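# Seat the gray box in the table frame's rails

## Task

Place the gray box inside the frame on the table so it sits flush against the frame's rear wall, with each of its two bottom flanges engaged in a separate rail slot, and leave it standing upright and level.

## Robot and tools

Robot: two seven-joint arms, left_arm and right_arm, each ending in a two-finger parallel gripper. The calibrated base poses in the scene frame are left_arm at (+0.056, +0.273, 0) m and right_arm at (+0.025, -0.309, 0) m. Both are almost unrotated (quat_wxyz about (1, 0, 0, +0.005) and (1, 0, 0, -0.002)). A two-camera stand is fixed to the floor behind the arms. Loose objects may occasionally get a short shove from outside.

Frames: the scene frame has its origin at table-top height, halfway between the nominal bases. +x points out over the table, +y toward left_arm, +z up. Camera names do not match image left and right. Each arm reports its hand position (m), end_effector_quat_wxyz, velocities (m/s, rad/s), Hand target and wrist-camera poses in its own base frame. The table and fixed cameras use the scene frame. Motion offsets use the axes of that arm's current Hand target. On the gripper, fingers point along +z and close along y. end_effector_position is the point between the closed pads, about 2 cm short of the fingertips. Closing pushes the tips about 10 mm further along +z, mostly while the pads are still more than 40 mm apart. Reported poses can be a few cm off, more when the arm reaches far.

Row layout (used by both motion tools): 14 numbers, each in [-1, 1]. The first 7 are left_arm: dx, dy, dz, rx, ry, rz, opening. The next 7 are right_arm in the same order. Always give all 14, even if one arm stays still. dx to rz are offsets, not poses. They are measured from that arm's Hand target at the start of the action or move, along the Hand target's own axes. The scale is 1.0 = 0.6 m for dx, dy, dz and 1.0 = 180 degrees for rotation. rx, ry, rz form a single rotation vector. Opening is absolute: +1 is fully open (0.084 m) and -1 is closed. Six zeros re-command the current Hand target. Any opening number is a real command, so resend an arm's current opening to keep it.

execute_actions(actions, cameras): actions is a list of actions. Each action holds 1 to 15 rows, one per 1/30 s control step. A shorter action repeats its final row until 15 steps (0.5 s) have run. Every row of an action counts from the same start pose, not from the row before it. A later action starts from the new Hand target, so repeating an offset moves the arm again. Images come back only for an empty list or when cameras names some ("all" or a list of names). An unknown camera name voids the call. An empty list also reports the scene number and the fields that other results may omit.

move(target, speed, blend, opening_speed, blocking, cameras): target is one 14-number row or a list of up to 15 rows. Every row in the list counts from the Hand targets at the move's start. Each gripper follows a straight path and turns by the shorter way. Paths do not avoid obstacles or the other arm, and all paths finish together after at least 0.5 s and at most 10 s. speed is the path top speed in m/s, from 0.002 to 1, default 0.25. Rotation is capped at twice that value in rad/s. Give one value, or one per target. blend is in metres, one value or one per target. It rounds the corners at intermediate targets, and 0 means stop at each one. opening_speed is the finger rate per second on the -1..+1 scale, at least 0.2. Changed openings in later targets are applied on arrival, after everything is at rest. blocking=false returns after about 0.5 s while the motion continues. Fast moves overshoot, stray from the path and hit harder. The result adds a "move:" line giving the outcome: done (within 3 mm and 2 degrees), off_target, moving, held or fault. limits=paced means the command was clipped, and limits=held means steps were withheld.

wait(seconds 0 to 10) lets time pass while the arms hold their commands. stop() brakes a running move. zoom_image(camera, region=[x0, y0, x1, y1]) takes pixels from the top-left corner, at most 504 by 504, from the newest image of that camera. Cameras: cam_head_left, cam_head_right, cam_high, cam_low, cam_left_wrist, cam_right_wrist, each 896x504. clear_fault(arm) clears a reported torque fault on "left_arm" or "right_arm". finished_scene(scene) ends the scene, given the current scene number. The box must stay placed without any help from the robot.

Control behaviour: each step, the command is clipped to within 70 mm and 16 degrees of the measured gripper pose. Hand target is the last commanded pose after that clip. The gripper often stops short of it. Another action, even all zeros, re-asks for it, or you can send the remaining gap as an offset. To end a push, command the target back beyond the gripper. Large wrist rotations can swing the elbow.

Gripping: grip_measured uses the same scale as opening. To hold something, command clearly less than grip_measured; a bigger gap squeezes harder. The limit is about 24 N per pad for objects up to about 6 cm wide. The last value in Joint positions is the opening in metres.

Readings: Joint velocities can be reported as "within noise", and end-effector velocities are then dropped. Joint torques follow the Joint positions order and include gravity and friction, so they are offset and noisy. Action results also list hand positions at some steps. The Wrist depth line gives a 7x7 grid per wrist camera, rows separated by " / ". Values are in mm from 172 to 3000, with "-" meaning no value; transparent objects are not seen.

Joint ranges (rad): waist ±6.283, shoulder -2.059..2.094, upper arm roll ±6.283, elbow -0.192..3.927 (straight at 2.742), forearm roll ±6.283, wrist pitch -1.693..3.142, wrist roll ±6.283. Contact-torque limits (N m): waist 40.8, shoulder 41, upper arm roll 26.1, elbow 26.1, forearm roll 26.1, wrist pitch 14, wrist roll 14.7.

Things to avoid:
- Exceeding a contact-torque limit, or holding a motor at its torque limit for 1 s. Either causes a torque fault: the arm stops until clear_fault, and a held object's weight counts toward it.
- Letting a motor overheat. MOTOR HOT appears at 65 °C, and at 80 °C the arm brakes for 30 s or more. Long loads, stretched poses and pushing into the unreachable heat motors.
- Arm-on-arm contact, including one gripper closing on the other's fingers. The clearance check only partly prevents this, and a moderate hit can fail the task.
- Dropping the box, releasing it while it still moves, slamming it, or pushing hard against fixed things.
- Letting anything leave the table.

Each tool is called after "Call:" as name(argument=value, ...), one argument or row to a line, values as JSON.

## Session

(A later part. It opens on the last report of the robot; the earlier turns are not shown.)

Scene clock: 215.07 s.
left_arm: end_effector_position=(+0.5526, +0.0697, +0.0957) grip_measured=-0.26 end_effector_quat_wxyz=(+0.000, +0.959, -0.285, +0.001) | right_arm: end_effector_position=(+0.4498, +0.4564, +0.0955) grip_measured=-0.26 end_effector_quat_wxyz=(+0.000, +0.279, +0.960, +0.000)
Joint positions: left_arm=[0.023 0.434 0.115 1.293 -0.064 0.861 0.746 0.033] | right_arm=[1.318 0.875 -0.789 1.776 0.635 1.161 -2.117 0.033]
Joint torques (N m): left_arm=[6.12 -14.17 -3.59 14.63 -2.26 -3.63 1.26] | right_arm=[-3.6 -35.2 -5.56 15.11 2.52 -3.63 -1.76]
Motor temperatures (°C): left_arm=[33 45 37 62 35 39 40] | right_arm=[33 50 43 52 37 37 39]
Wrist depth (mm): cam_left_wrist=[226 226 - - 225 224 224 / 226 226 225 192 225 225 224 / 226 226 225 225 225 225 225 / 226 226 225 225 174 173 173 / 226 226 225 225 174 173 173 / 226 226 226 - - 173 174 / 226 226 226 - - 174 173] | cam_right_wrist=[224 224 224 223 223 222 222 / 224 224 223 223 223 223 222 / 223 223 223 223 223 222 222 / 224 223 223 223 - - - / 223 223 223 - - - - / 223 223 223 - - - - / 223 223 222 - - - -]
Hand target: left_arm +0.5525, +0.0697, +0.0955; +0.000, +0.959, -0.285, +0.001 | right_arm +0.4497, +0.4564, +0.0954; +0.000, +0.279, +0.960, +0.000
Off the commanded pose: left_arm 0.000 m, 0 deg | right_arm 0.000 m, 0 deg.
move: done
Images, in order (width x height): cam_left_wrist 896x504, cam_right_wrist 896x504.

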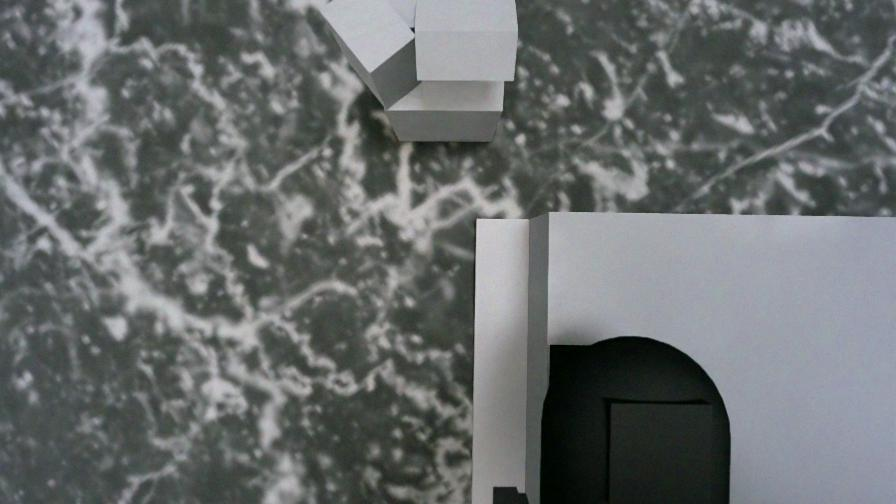

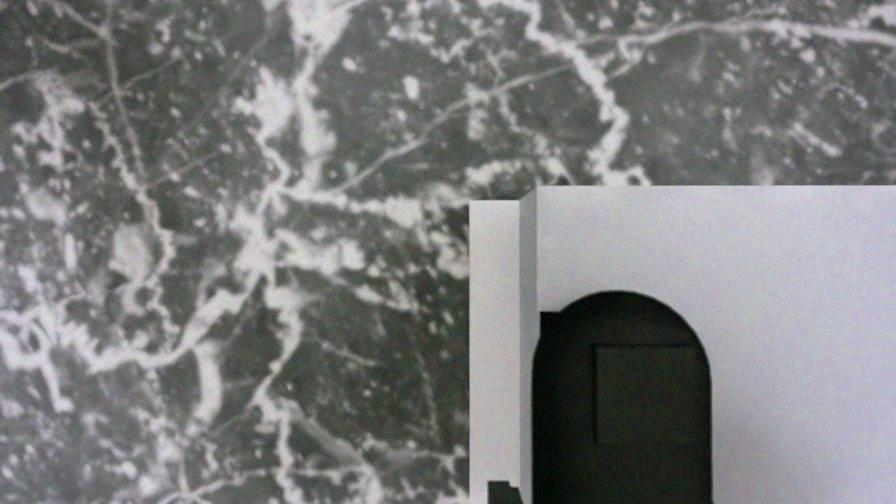

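Call:
move(
  target=[
    [0,0,0,0,0,0,-0.85,0,0,0,0,0,0,-0.85],
    [0,0.0017,-0.0925,0,0,0,-0.85,0,-0.0017,-0.0925,0,0,0,-0.85],
    [0.1,0.0017,-0.0925,0,0,0,-0.85,-0.1,-0.0017,-0.0925,0,0,0,-0.85],
  ],
  speed=[0.1,0.12,0.06],
  cameras=["cam_left_wrist","cam_high"],
)

Call:
zoom_image(
  camera="cam_high",
  region=[460, 160, 730, 390],
)

Scene clock: 227.60 s.
left_arm: end_effector_position=(+0.6021, +0.0361, +0.1511) grip_measured=-0.26 end_effector_quat_wxyz=(+0.000, +0.959, -0.285, +0.001) | right_arm: end_effector_position=(+0.4998, +0.4234, +0.1510) grip_measured=-0.26 end_effector_quat_wxyz=(+0.000, +0.279, +0.960, +0.000)
Joint positions: left_arm=[-0.017 0.511 0.097 1.584 -0.055 1.074 0.671 0.033] | right_arm=[1.18 0.869 -0.808 1.945 0.608 1.313 -2.166 0.033]
Joint torques (N m): left_arm=[-14.31 -25.24 -12.51 28.69 -4.9 0.24 -1.78] | right_arm=[-16.87 -11.48 -10.74 8.91 -1.92 -7.54 -1.98]
Motor temperatures (°C): left_arm=[33 44 37 58 35 39 40] | right_arm=[33 48 42 47 37 37 40]
Wrist depth (mm): cam_left_wrist=[280 280 279 203 279 279 278 / 280 279 280 203 279 279 278 / 280 280 280 203 279 279 278 / 281 280 280 203 279 279 278 / 280 280 280 280 193 193 193 / 281 281 280 - - 184 184 / 280 280 281 - - 178 178] | cam_right_wrist=[280 280 279 280 279 279 279 / 280 280 280 279 173 - 180 / 280 279 279 - - - - / 280 279 279 279 - - - / 279 279 279 - - - - / 279 279 - - - - - / 279 279 278 - - - -]
Hand target: left_arm +0.6021, +0.0361, +0.1511; +0.000, +0.959, -0.285, +0.001 | right_arm +0.4999, +0.4234, +0.1509; +0.000, +0.279, +0.960, +0.000
Off the commanded pose: left_arm 0.000 m, 0 deg | right_arm 0.000 m, 0 deg.
move: done
Images, in order (width x height): cam_high 896x504, cam_left_wrist 896x504.

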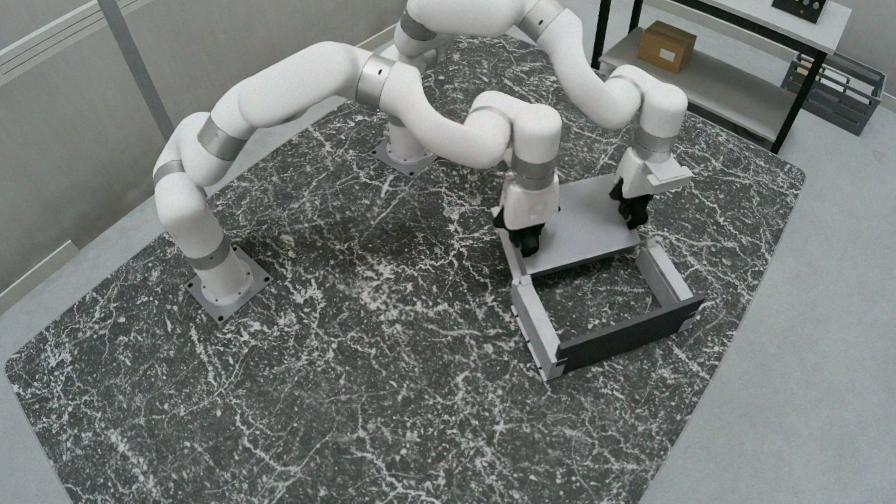

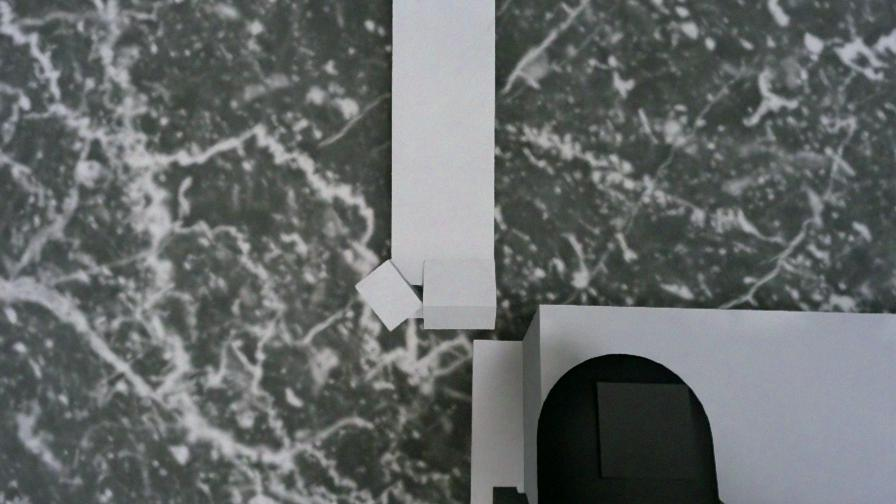

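Scaled by 1.867 from the camera's 896x504 image, which has a finer 1280x720 frame.

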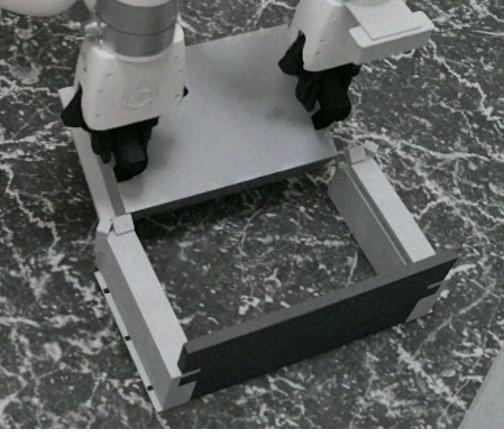

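Call:
zoom_image(
  camera="cam_high",
  region=[490, 240, 560, 310],
)

Call:
zoom_image(
  camera="cam_high",
  region=[615, 200, 685, 270],
)

Call:
zoom_image(
  camera="cam_left_wrist",
  region=[340, 240, 640, 460],
)

Scaled by 7.200 from the camera's 896x504 image, which has a finer 1280x720 frame.

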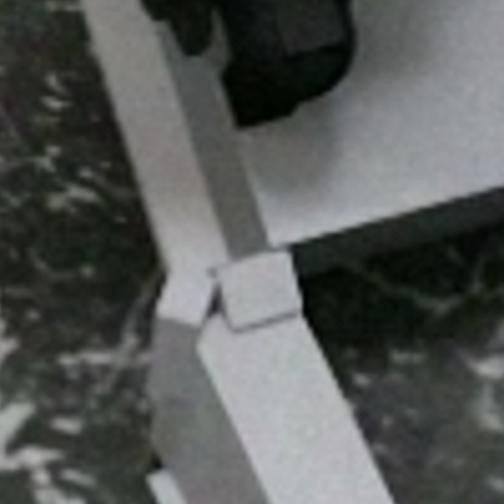

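Scaled by 7.200 from the camera's 896x504 image, which has a finer 1280x720 frame.

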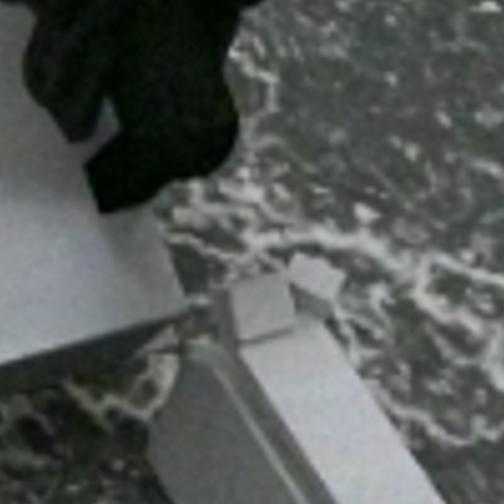

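Scaled by 1.680 from the camera's 896x504 image, which has a finer 1280x720 frame.

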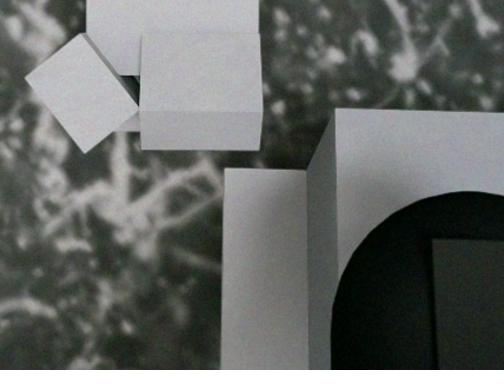

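Call:
move(
  target=[
    [-0.1,-0.0017,0,0,0,0,-0.6,0.1,0.0017,0,0,0,0,-0.6],
    [-0.1,-0.0017,0.0925,0,0,0,-0.6,0.1,0.0017,0.0925,0,0,0,-0.6],
    [-0.1,-0.0017,0.005,0,0,0,-0.9,0.1,0.0017,0.005,0,0,0,-0.9],
  ],
  speed=[0.12,0.06,0.12],
  cameras=["cam_low","cam_high","cam_left_wrist"],
)

Call:
zoom_image(
  camera="cam_high",
  region=[480, 220, 560, 300],
)

Call:
zoom_image(
  camera="cam_high",
  region=[605, 200, 685, 280],
)

Scene clock: 293.27 s.
left_arm: end_effector_position=(+0.5524, +0.0697, +0.1480) grip_measured=-0.26 end_effector_quat_wxyz=(+0.000, +0.959, -0.285, +0.001) | right_arm: end_effector_position=(+0.4497, +0.4564, +0.1479) grip_measured=-0.26 end_effector_quat_wxyz=(+0.000, +0.279, +0.960, +0.000)
Joint positions: left_arm=[0.02 0.36 0.12 1.346 -0.051 0.988 0.738 0.033] | right_arm=[1.317 0.818 -0.819 1.837 0.593 1.266 -2.09 0.033]
Joint torques (N m): left_arm=[-8.53 -29.71 0.43 27.83 0.17 -1.07 -1.37] | right_arm=[-2.33 -49.1 -8.66 26.28 -0.4 -2.05 1.01]
Motor temperatures (°C): left_arm=[33 47 38 61 35 37 40] | right_arm=[34 44 45 40 37 48 40]
Wrist depth (mm): cam_left_wrist=[277 277 277 200 276 276 276 / 277 277 277 195 276 276 276 / 277 277 277 276 276 276 276 / 277 278 277 276 174 174 174 / 277 278 277 277 173 173 173 / 278 278 277 - - 172 172 / 278 278 278 - - - -] | cam_right_wrist=[276 276 276 276 275 275 274 / 276 275 276 275 275 275 274 / 276 276 276 275 275 - - / 276 275 275 275 - - - / 275 275 275 - - - - / 276 275 274 - - - - / 275 274 275 - - - -]
Hand target: left_arm +0.5524, +0.0697, +0.1480; +0.000, +0.959, -0.285, +0.001 | right_arm +0.4498, +0.4564, +0.1479; +0.000, +0.279, +0.960, +0.000
Off the commanded pose: left_arm 0.000 m, 0 deg | right_arm 0.000 m, 0 deg.
move: done
Images, in order (width x height): cam_high 896x504, cam_low 896x504, cam_left_wrist 896x504.

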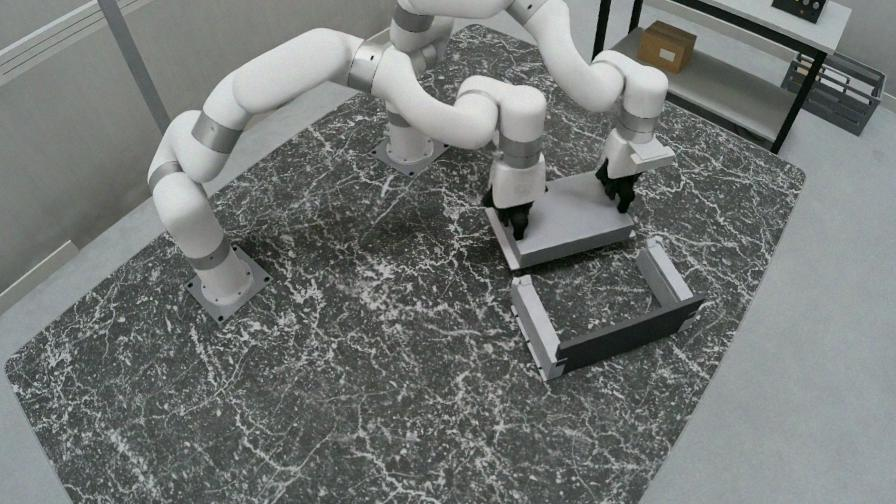

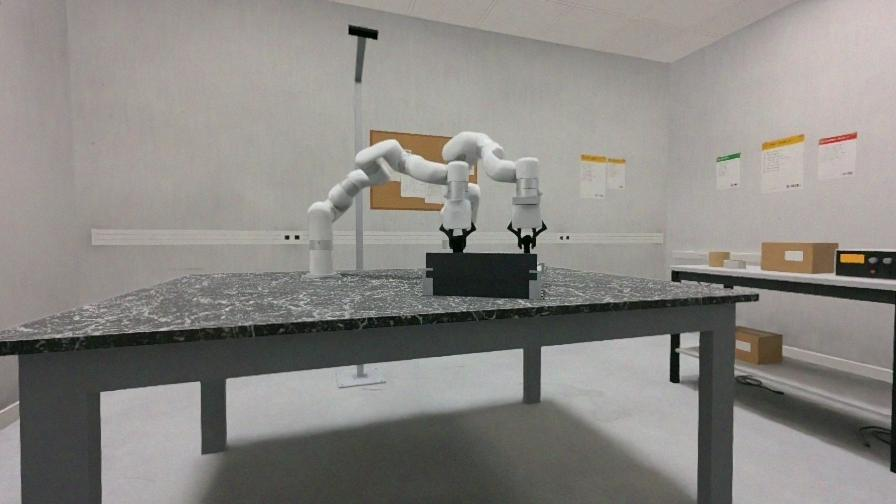

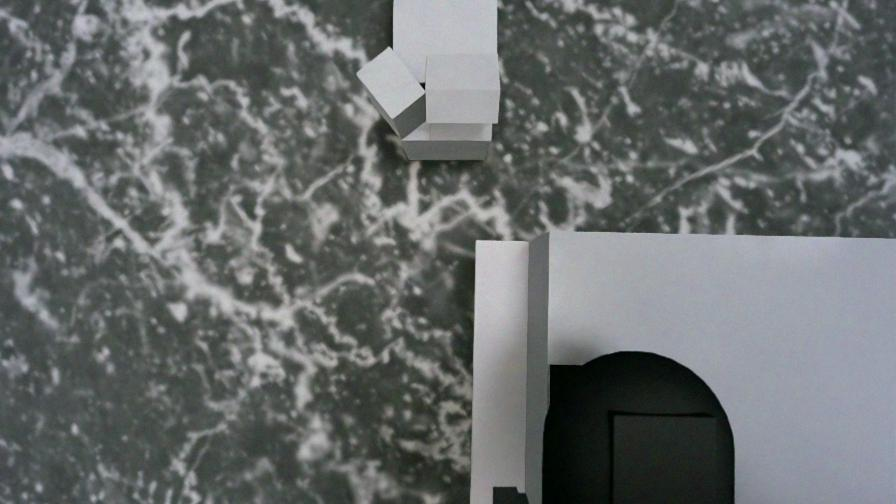

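Scaled by 6.300 from the camera's 896x504 image, which has a finer 1280x720 frame.

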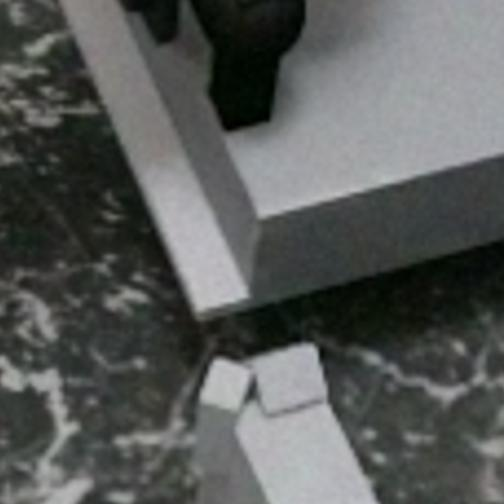

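Scaled by 6.300 from the camera's 896x504 image, which has a finer 1280x720 frame.

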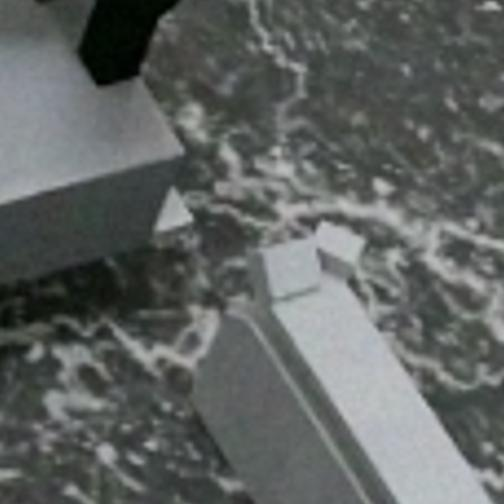

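Call:
move(
  target=[
    [0,0,0.0875,0,0,0,-0.9,0,0,0.0875,0,0,0,-0.9],
    [0,0,0.0875,0,0,0,0.3,0,0,0.0875,0,0,0,0.3],
    [-0.015,0,0.0875,0,0,0,-0.95,0.015,0,0.0875,0,0,0,-0.95],
  ],
  speed=0.1,
  opening_speed=1.5,
  cameras=["cam_left_wrist","cam_right_wrist"],
)

Scene clock: 341.93 s.
left_arm: end_effector_position=(+0.5450, +0.0747, +0.0956) grip_measured=-0.26 end_effector_quat_wxyz=(+0.000, +0.959, -0.285, +0.001) | right_arm: end_effector_position=(+0.4422, +0.4612, +0.0954) grip_measured=-0.26 end_effector_quat_wxyz=(+0.000, +0.279, +0.960, +0.000)
Joint positions: left_arm=[0.029 0.413 0.118 1.261 -0.064 0.85 0.757 0.033] | right_arm=[1.337 0.868 -0.789 1.764 0.633 1.155 -2.104 0.033]
Joint torques (N m): left_arm=[0.62 -21.64 -3.43 17.38 -0.83 -1.03 0.62] | right_arm=[3.36 -39.09 -5.16 16.33 -0.13 -1.99 0.74]
Motor temperatures (°C): left_arm=[33 48 37 61 35 38 40] | right_arm=[33 49 43 50 37 40 39]
Wrist depth (mm): cam_left_wrist=[225 225 - 225 225 224 224 / 226 225 225 224 224 224 224 / 226 225 225 225 225 224 224 / 225 225 225 225 173 173 173 / 226 225 225 225 - 173 173 / 226 226 226 - - 173 173 / 226 226 225 - - 173 173] | cam_right_wrist=[224 223 223 223 223 223 223 / 224 223 223 223 223 223 222 / 223 223 223 223 223 222 222 / 223 223 223 223 - - - / 223 223 223 223 - - - / 223 223 222 - - - - / 223 223 222 - - - -]
Hand target: left_arm +0.5450, +0.0746, +0.0955; +0.000, +0.959, -0.285, +0.001 | right_arm +0.4421, +0.4612, +0.0954; +0.000, +0.279, +0.960, +0.000
Off the commanded pose: left_arm 0.000 m, 0 deg | right_arm 0.000 m, 0 deg.
move: done
Images, in order (width x height): cam_left_wrist 896x504, cam_right_wrist 896x504.

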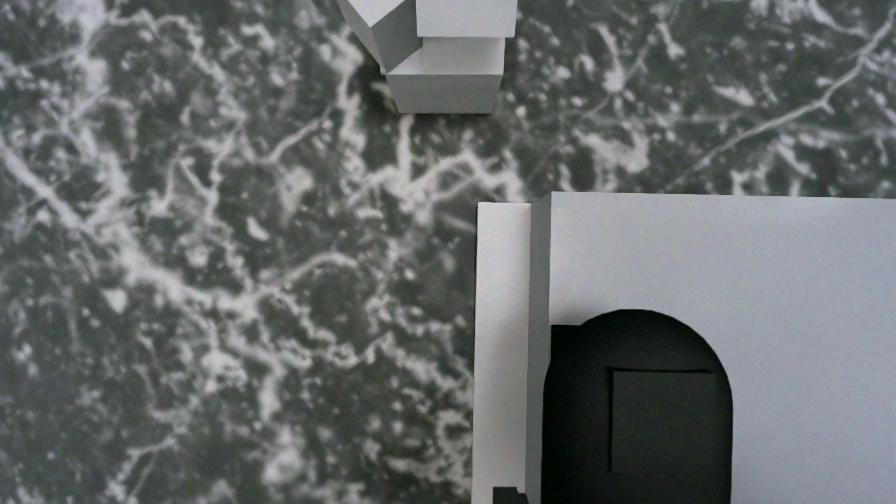

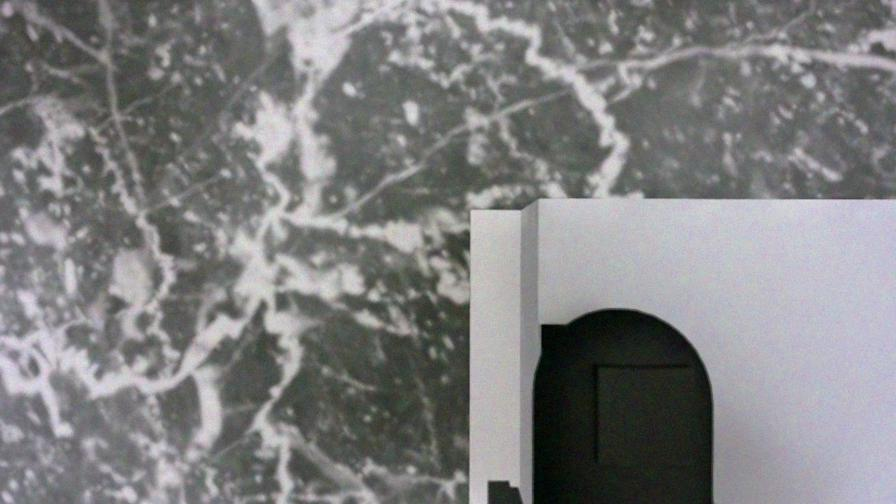

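Call:
move(
  target=[
    [0,0,-0.0907,0,0,0,-0.95,0,0,-0.0907,0,0,0,-0.95],
    [0.1,0,-0.0907,0,0,0,-0.95,-0.1,0,-0.0907,0,0,0,-0.95],
  ],
  speed=[0.1,0.06],
  cameras=["cam_left_wrist","cam_high"],
)

Call:
zoom_image(
  camera="cam_high",
  region=[460, 160, 730, 390],
)

Scene clock: 357.30 s.
left_arm: end_effector_position=(+0.5952, +0.0418, +0.1500) grip_measured=-0.26 end_effector_quat_wxyz=(+0.000, +0.959, -0.285, +0.001) | right_arm: end_effector_position=(+0.4928, +0.4290, +0.1498) grip_measured=-0.26 end_effector_quat_wxyz=(+0.000, +0.279, +0.960, +0.000)
Joint positions: left_arm=[-0.011 0.489 0.1 1.547 -0.055 1.059 0.682 0.033] | right_arm=[1.199 0.863 -0.808 1.93 0.605 1.305 -2.154 0.033]
Joint torques (N m): left_arm=[-6.01 -3.68 -2.61 13.42 -1.54 -3.08 -1.19] | right_arm=[-9.12 -32.7 -9.94 21.83 0.45 -4.43 -1.18]
Motor temperatures (°C): left_arm=[33 46 37 58 35 38 40] | right_arm=[33 48 42 49 37 38 39]
Wrist depth (mm): cam_left_wrist=[281 280 280 203 280 279 279 / 280 281 281 203 279 279 279 / 281 280 280 203 280 279 279 / 281 281 280 203 279 279 279 / 281 281 281 219 178 178 179 / 281 280 281 - - 174 175 / 281 281 280 - - - 172] | cam_right_wrist=[278 278 278 278 278 277 277 / 278 278 278 277 277 277 277 / 278 277 278 277 - - - / 278 278 277 277 - - - / 278 277 277 - - - - / 277 277 277 - - - - / 277 277 276 - - - -]
Hand target: left_arm +0.5952, +0.0419, +0.1500; +0.000, +0.959, -0.285, +0.001 | right_arm +0.4928, +0.4291, +0.1498; +0.000, +0.279, +0.960, +0.000
Off the commanded pose: left_arm 0.000 m, 0 deg | right_arm 0.000 m, 0 deg.
move: done
Images, in order (width x height): cam_high 896x504, cam_left_wrist 896x504.

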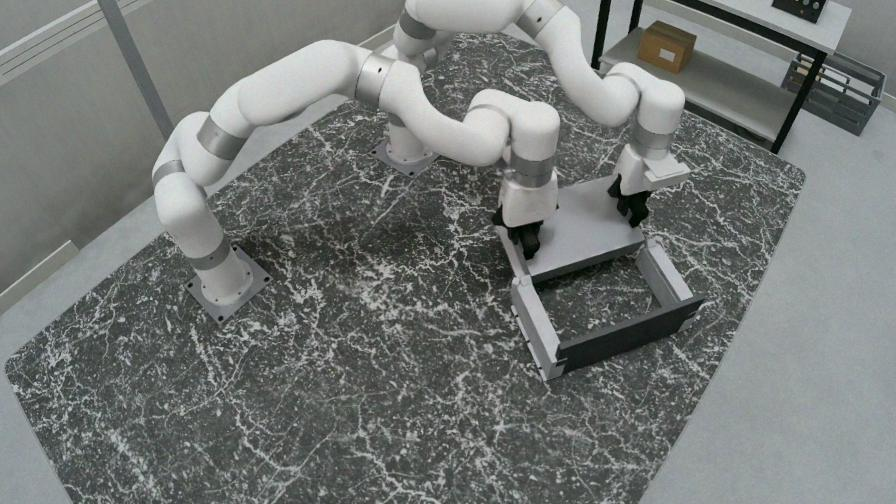

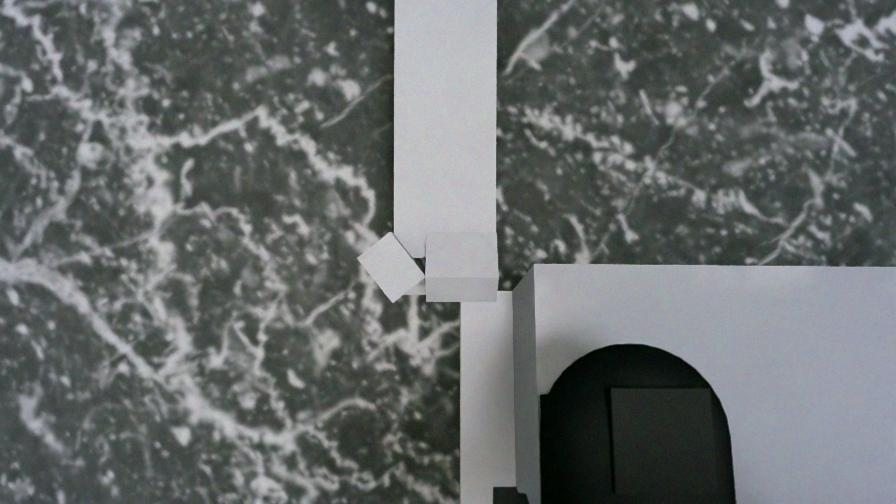

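Scaled by 1.867 from the camera's 896x504 image, which has a finer 1280x720 frame.

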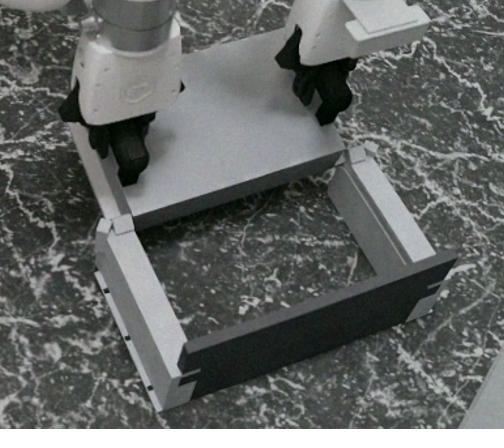

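Call:
zoom_image(
  camera="cam_high",
  region=[610, 200, 680, 270],
)

Call:
zoom_image(
  camera="cam_high",
  region=[490, 230, 560, 300],
)

Call:
wait(
  seconds=0.1,
  cameras=["cam_head_left","cam_head_right","cam_right_wrist"],
)

Call:
zoom_image(
  camera="cam_head_left",
  region=[230, 220, 410, 370],
)

Call:
zoom_image(
  camera="cam_head_right",
  region=[250, 220, 430, 370],
)

Scaled by 7.200 from the camera's 896x504 image, which has a finer 1280x720 frame.

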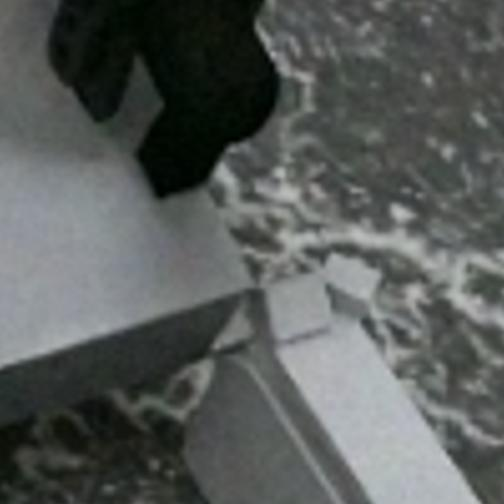

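Scaled by 7.200 from the camera's 896x504 image, which has a finer 1280x720 frame.

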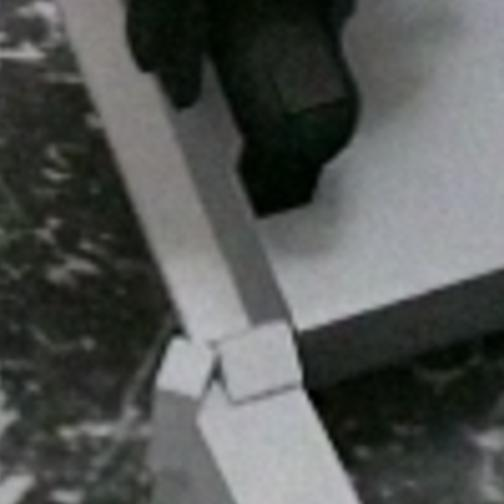

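Scene clock: 404.30 s.
left_arm: end_effector_position=(+0.5952, +0.0419, +0.1500) grip_measured=-0.26 end_effector_quat_wxyz=(+0.000, +0.959, -0.285, +0.001) | right_arm: end_effector_position=(+0.4928, +0.4291, +0.1498) grip_measured=-0.26 end_effector_quat_wxyz=(+0.000, +0.279, +0.960, +0.000)
Joint positions: left_arm=[-0.011 0.489 0.1 1.547 -0.055 1.059 0.682 0.033] | right_arm=[1.199 0.863 -0.808 1.93 0.606 1.305 -2.154 0.033]
Joint torques (N m): left_arm=[5.38 -3.77 3.25 13.63 1.16 -4.59 -1.22] | right_arm=[-7.82 -32.19 -9.68 21.48 0.44 -6.82 -1.12]
Motor temperatures (°C): left_arm=[33 42 36 53 35 39 40] | right_arm=[33 47 44 49 37 42 39]
Wrist depth (mm): cam_left_wrist=[280 281 280 203 280 279 279 / 281 280 280 203 280 279 279 / 281 280 280 203 280 279 279 / 281 281 280 203 280 279 279 / 281 281 280 220 178 178 179 / 281 281 281 - - 174 175 / 281 281 280 - - - 172] | cam_right_wrist=[279 278 278 278 277 277 276 / 278 278 278 278 277 277 276 / 278 278 277 277 - - - / 278 278 277 277 - - - / 277 277 277 - - - - / 277 277 277 - - - - / 277 277 276 - - - -]
Hand target: left_arm +0.5952, +0.0419, +0.1500; +0.000, +0.959, -0.285, +0.001 | right_arm +0.4928, +0.4291, +0.1498; +0.000, +0.279, +0.960, +0.000
Tool commands: left_gripper/opening=-0.95 right_gripper/opening=-0.95
Off the commanded pose: left_arm 0.000 m, 0 deg | right_arm 0.000 m, 0 deg.
wait: 0.10 s; at rest from the start
Images, in order (width x height): cam_head_left 896x504, cam_head_right 896x504, cam_right_wrist 896x504.

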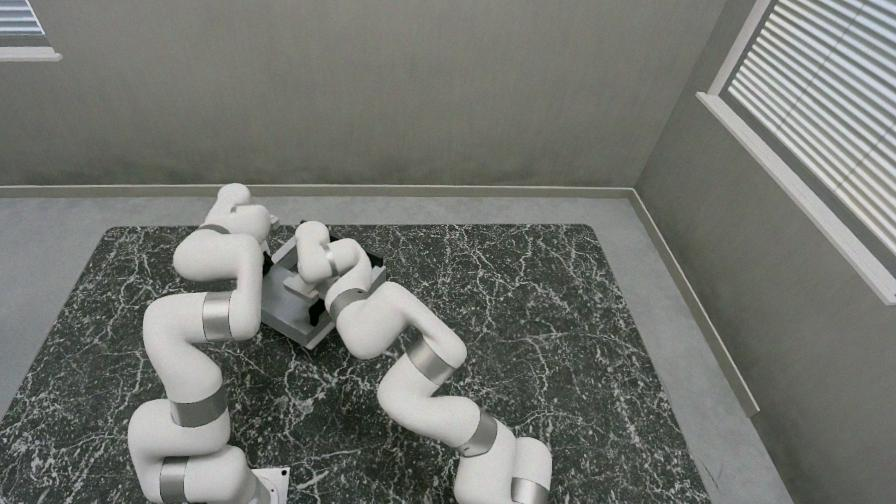

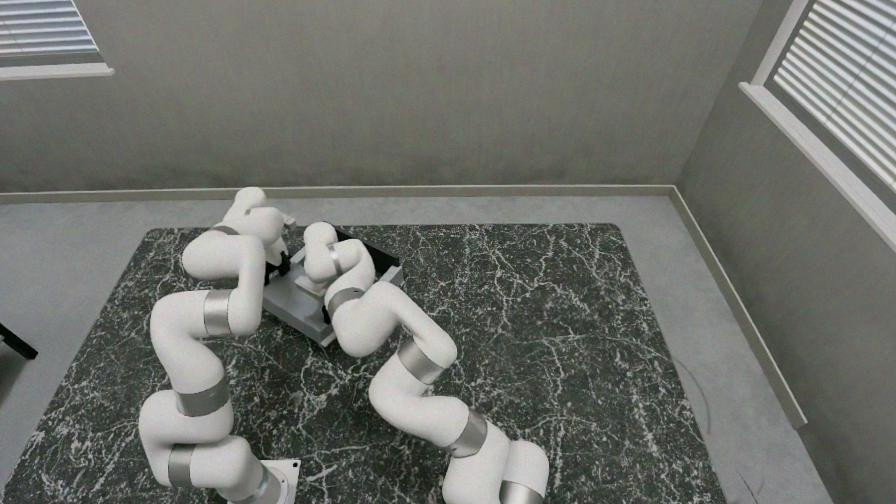

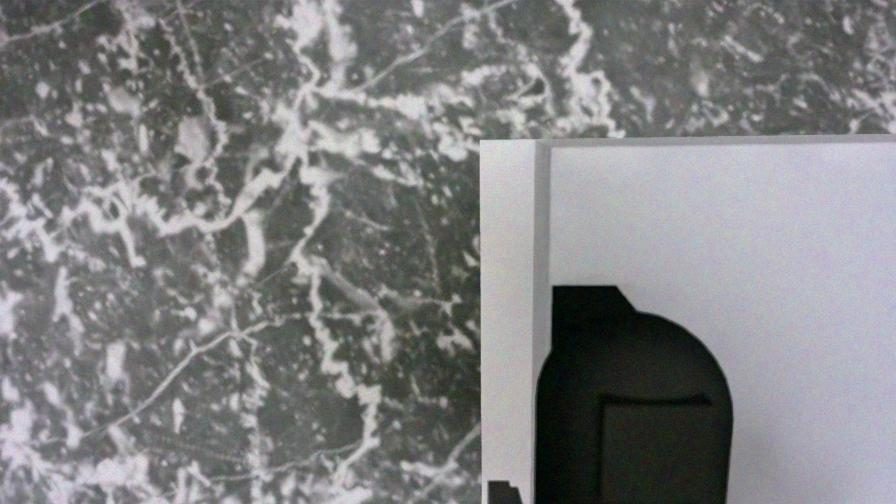

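Scaled by 2.800 from the camera's 896x504 image, which has a finer 1280x720 frame.

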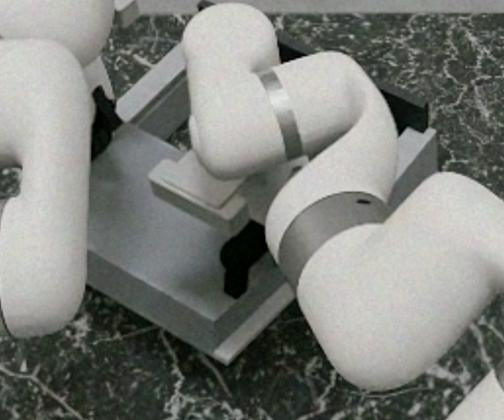

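Scaled by 2.800 from the camera's 896x504 image, which has a finer 1280x720 frame.

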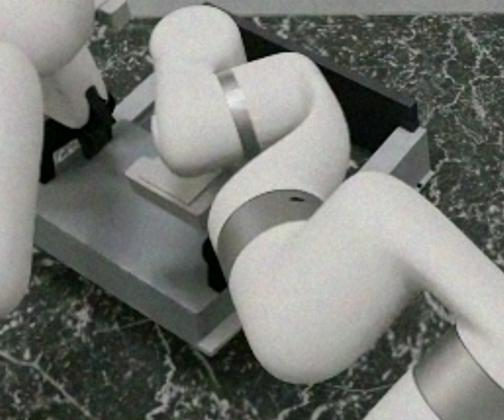

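Call:
move(
  target=[
    [-0.1,0,0,0,0,0,-0.7,0.1,0,0,0,0,0,-0.7],
    [-0.1,0,0.0907,0,0,0,-0.7,0.1,0,0.0907,0,0,0,-0.7],
    [-0.1,0,0.0907,0,0,0,0.3,0.1,0,0.0907,0,0,0,0.3],
  ],
  speed=[0.12,0.07,0.1],
  opening_speed=1.5,
  cameras=["cam_left_wrist","cam_right_wrist"],
)

Scene clock: 434.17 s.
left_arm: end_effector_position=(+0.5450, +0.0745, +0.0955) grip_measured=+0.29 end_effector_quat_wxyz=(+0.000, +0.959, -0.285, +0.001) | right_arm: end_effector_position=(+0.4422, +0.4612, +0.0953) grip_measured=+0.29 end_effector_quat_wxyz=(+0.000, +0.279, +0.960, +0.000)
Joint positions: left_arm=[0.029 0.414 0.118 1.261 -0.064 0.85 0.757 0.056] | right_arm=[1.336 0.868 -0.788 1.764 0.632 1.155 -2.104 0.056]
Joint torques (N m): left_arm=[5.84 -21.03 2.35 19.54 0.49 -2.5 1.14] | right_arm=[-2.55 -43.26 -7.61 17.4 -0.35 -0.92 -1.4]
Wrist depth (mm): cam_left_wrist=[225 225 - 172 224 224 224 / 225 225 225 225 224 224 224 / 225 225 225 224 224 224 224 / 225 225 225 225 173 173 173 / 225 225 225 225 173 173 173 / 225 225 225 - - 173 173 / 226 225 225 - - 173 173] | cam_right_wrist=[224 223 223 223 223 223 222 / 223 223 223 223 223 222 222 / 223 223 223 223 222 222 222 / 223 223 223 222 - - - / 223 223 223 223 - - - / 223 223 222 - - - - / 223 222 222 - - - -]
Hand target: left_arm +0.5450, +0.0746, +0.0955; +0.000, +0.959, -0.285, +0.001 | right_arm +0.4421, +0.4612, +0.0954; +0.000, +0.279, +0.960, +0.000
Off the commanded pose: left_arm 0.000 m, 0 deg | right_arm 0.000 m, 0 deg.
move: done
Images, in order (width x height): cam_left_wrist 896x504, cam_right_wrist 896x504.

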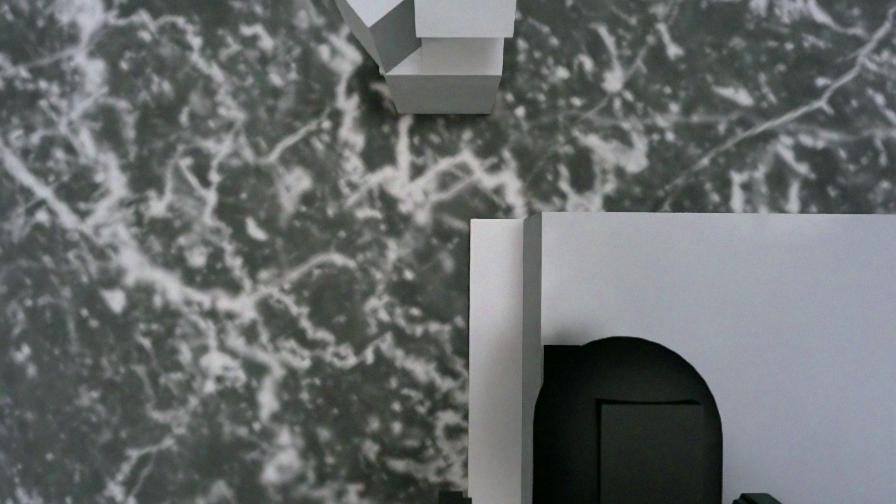

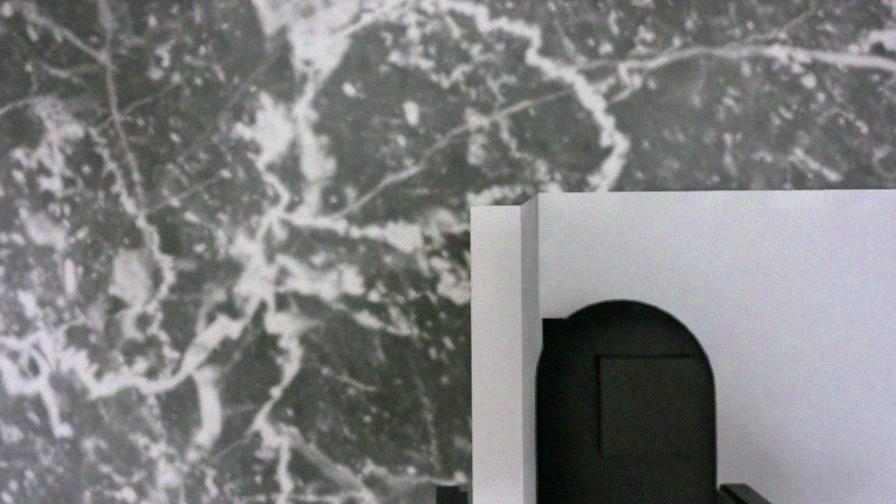

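Call:
move(
  target=[
    [0,-0.002,0,0,0,0,0.2,0,0.002,0,0,0,0,0.2],
    [0,-0.002,0,0,0,0,-0.95,0,0.002,0,0,0,0,-0.95],
    [0,-0.002,-0.0945,0,0,0,-0.95,0,0.002,-0.0945,0,0,0,-0.95],
  ],
  speed=0.1,
  opening_speed=1.5,
  cameras=["cam_left_wrist","cam_right_wrist"],
)

Scene clock: 451.50 s.
left_arm: end_effector_position=(+0.5455, +0.0756, +0.1522) grip_measured=-0.26 end_effector_quat_wxyz=(+0.000, +0.959, -0.285, +0.001) | right_arm: end_effector_position=(+0.4428, +0.4622, +0.1521) grip_measured=-0.26 end_effector_quat_wxyz=(+0.000, +0.279, +0.960, +0.000)
Joint positions: left_arm=[0.027 0.336 0.125 1.324 -0.05 0.989 0.749 0.033] | right_arm=[1.332 0.811 -0.82 1.839 0.588 1.272 -2.073 0.033]
Joint torques (N m): left_arm=[-8.87 -29.38 1.34 27.06 1.04 0.1 -1.32] | right_arm=[-3.34 -49.12 -9.94 26.29 -1.02 -2.39 1.24]
Motor temperatures (°C): left_arm=[33 44 36 56 35 39 40] | right_arm=[33 48 44 49 37 40 39]
Wrist depth (mm): cam_left_wrist=[281 281 281 198 280 280 280 / 281 281 281 227 280 280 280 / 281 281 281 281 281 281 280 / 282 281 281 - 173 173 173 / 282 281 281 - 173 173 173 / 282 282 281 - - 173 173 / 282 282 281 - - 173 173] | cam_right_wrist=[280 280 280 279 279 279 279 / 280 280 280 279 280 279 279 / 280 279 280 279 279 279 278 / 280 280 280 279 - - - / 280 279 279 - - - - / 280 279 279 - - - - / 279 279 279 - - - -]
Hand target: left_arm +0.5455, +0.0756, +0.1522; +0.000, +0.959, -0.285, +0.001 | right_arm +0.4428, +0.4622, +0.1521; +0.000, +0.279, +0.960, +0.000
Off the commanded pose: left_arm 0.000 m, 0 deg | right_arm 0.000 m, 0 deg.
move: done
Images, in order (width x height): cam_left_wrist 896x504, cam_right_wrist 896x504.

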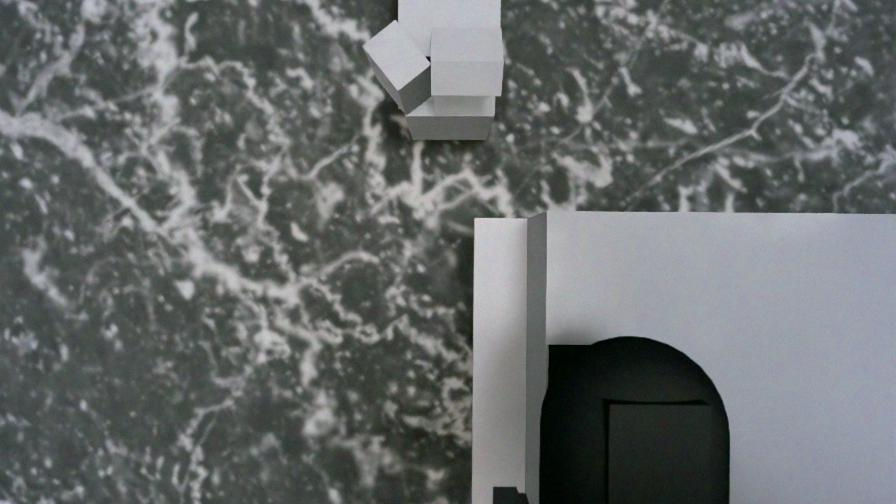

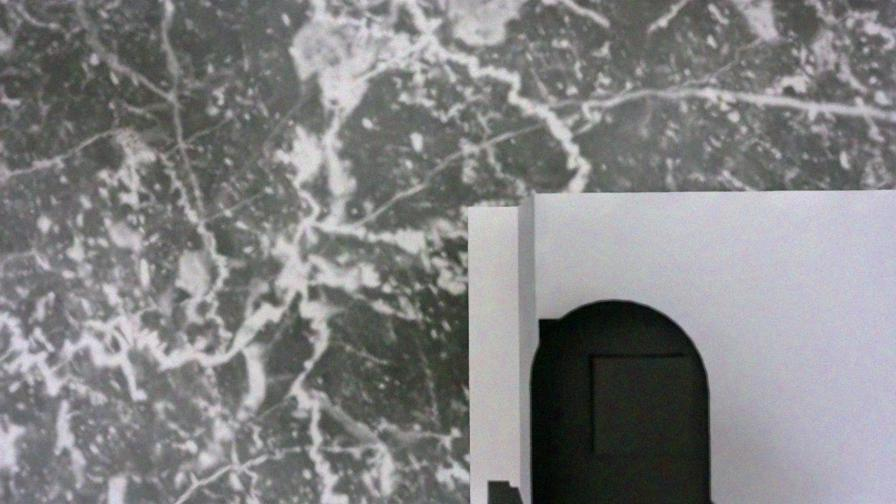

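Call:
move(
  target=[0.08,0,0,0,0,0,-0.95,-0.08,0,0,0,0,0,-0.95],
  speed=0.06,
  cameras=["cam_left_wrist","cam_high"],
)

Call:
zoom_image(
  camera="cam_high",
  region=[610, 200, 680, 270],
)

Call:
zoom_image(
  camera="cam_high",
  region=[490, 230, 560, 300],
)

Scene clock: 465.30 s.
left_arm: end_effector_position=(+0.5856, +0.0495, +0.1523) grip_measured=-0.26 end_effector_quat_wxyz=(+0.000, +0.959, -0.285, +0.001) | right_arm: end_effector_position=(+0.4831, +0.4366, +0.1523) grip_measured=-0.26 end_effector_quat_wxyz=(+0.000, +0.279, +0.960, +0.000) end_effector_velocity=(+0.003, -0.002, -0.004) end_effector_angular_velocity=(-0.004, -0.002, -0.004)
Joint positions: left_arm=[-0.003 0.457 0.105 1.504 -0.054 1.049 0.696 0.033] | right_arm=[1.224 0.853 -0.81 1.918 0.601 1.304 -2.136 0.033]
Joint velocities: left_arm=[within noise] | right_arm=[-0.005 0.008 0.001 -0.001 0 -0.007 -0.001 0]
Joint torques (N m): left_arm=[-14.02 -7.41 -12.83 23.8 -4.27 -11.57 -1.26] | right_arm=[-12.34 -12.14 -7.64 11.14 0.23 -10.87 -1.91]
Motor temperatures (°C): left_arm=[33 46 36 60 35 38 40] | right_arm=[33 49 45 52 37 39 39]
Wrist depth (mm): cam_left_wrist=[282 282 281 204 281 281 280 / 282 281 281 204 281 281 280 / 282 282 282 205 281 281 281 / 282 282 281 195 173 173 173 / 283 282 282 - 173 173 173 / 283 282 282 - - 173 172 / 283 282 282 - - 172 172] | cam_right_wrist=[282 282 282 281 281 280 280 / 281 281 281 281 280 280 280 / 281 282 281 281 280 280 280 / 281 281 280 281 - - - / 281 281 281 - - - - / 280 280 280 - - - - / 281 280 280 - - - -]
Hand target: left_arm +0.5858, +0.0494, +0.1523; +0.000, +0.959, -0.285, +0.001 | right_arm +0.4833, +0.4365, +0.1521; +0.000, +0.279, +0.960, +0.000
Off the commanded pose: left_arm 0.000 m, 0 deg | right_arm 0.000 m, 0 deg.
move: done
Images, in order (width x height): cam_high 896x504, cam_left_wrist 896x504.

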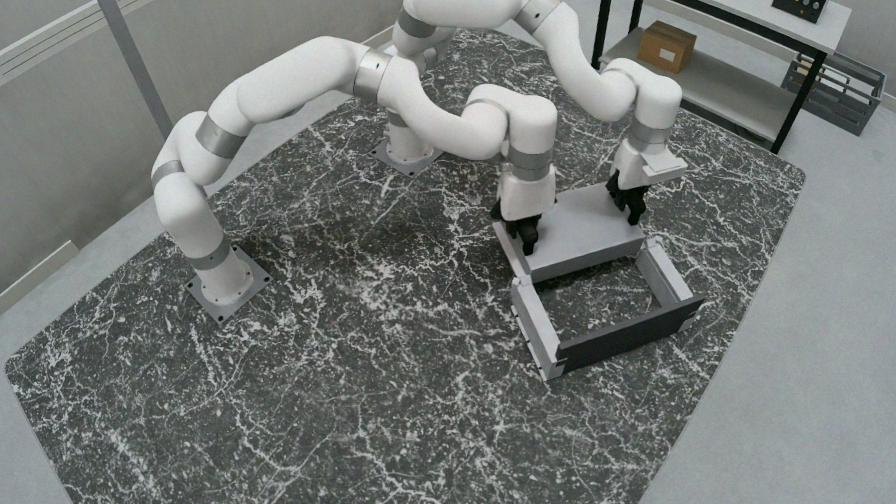

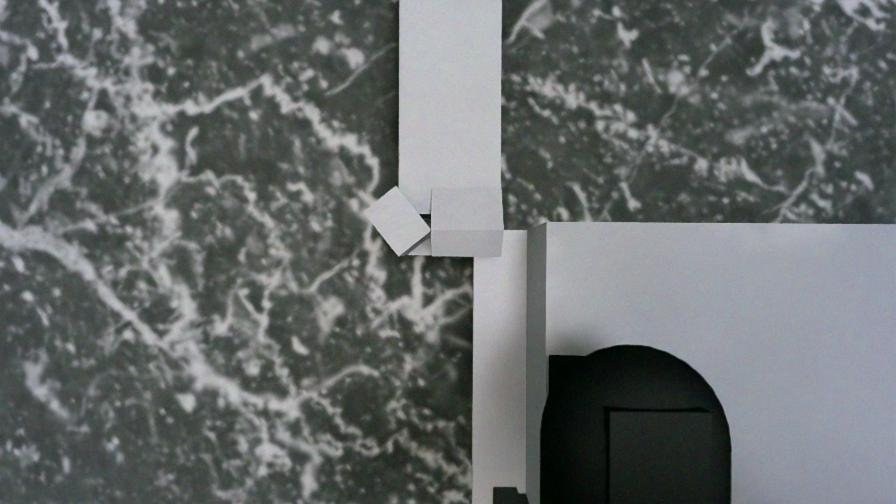

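Scaled by 7.200 from the camera's 896x504 image, which has a finer 1280x720 frame.

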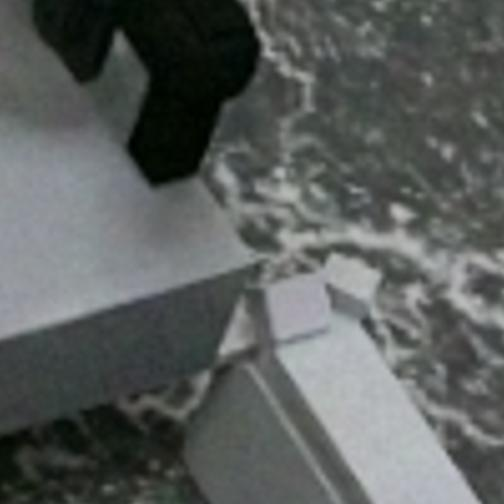

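Scaled by 7.200 from the camera's 896x504 image, which has a finer 1280x720 frame.

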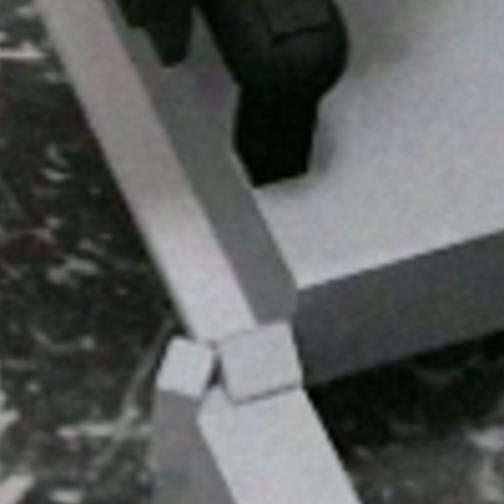

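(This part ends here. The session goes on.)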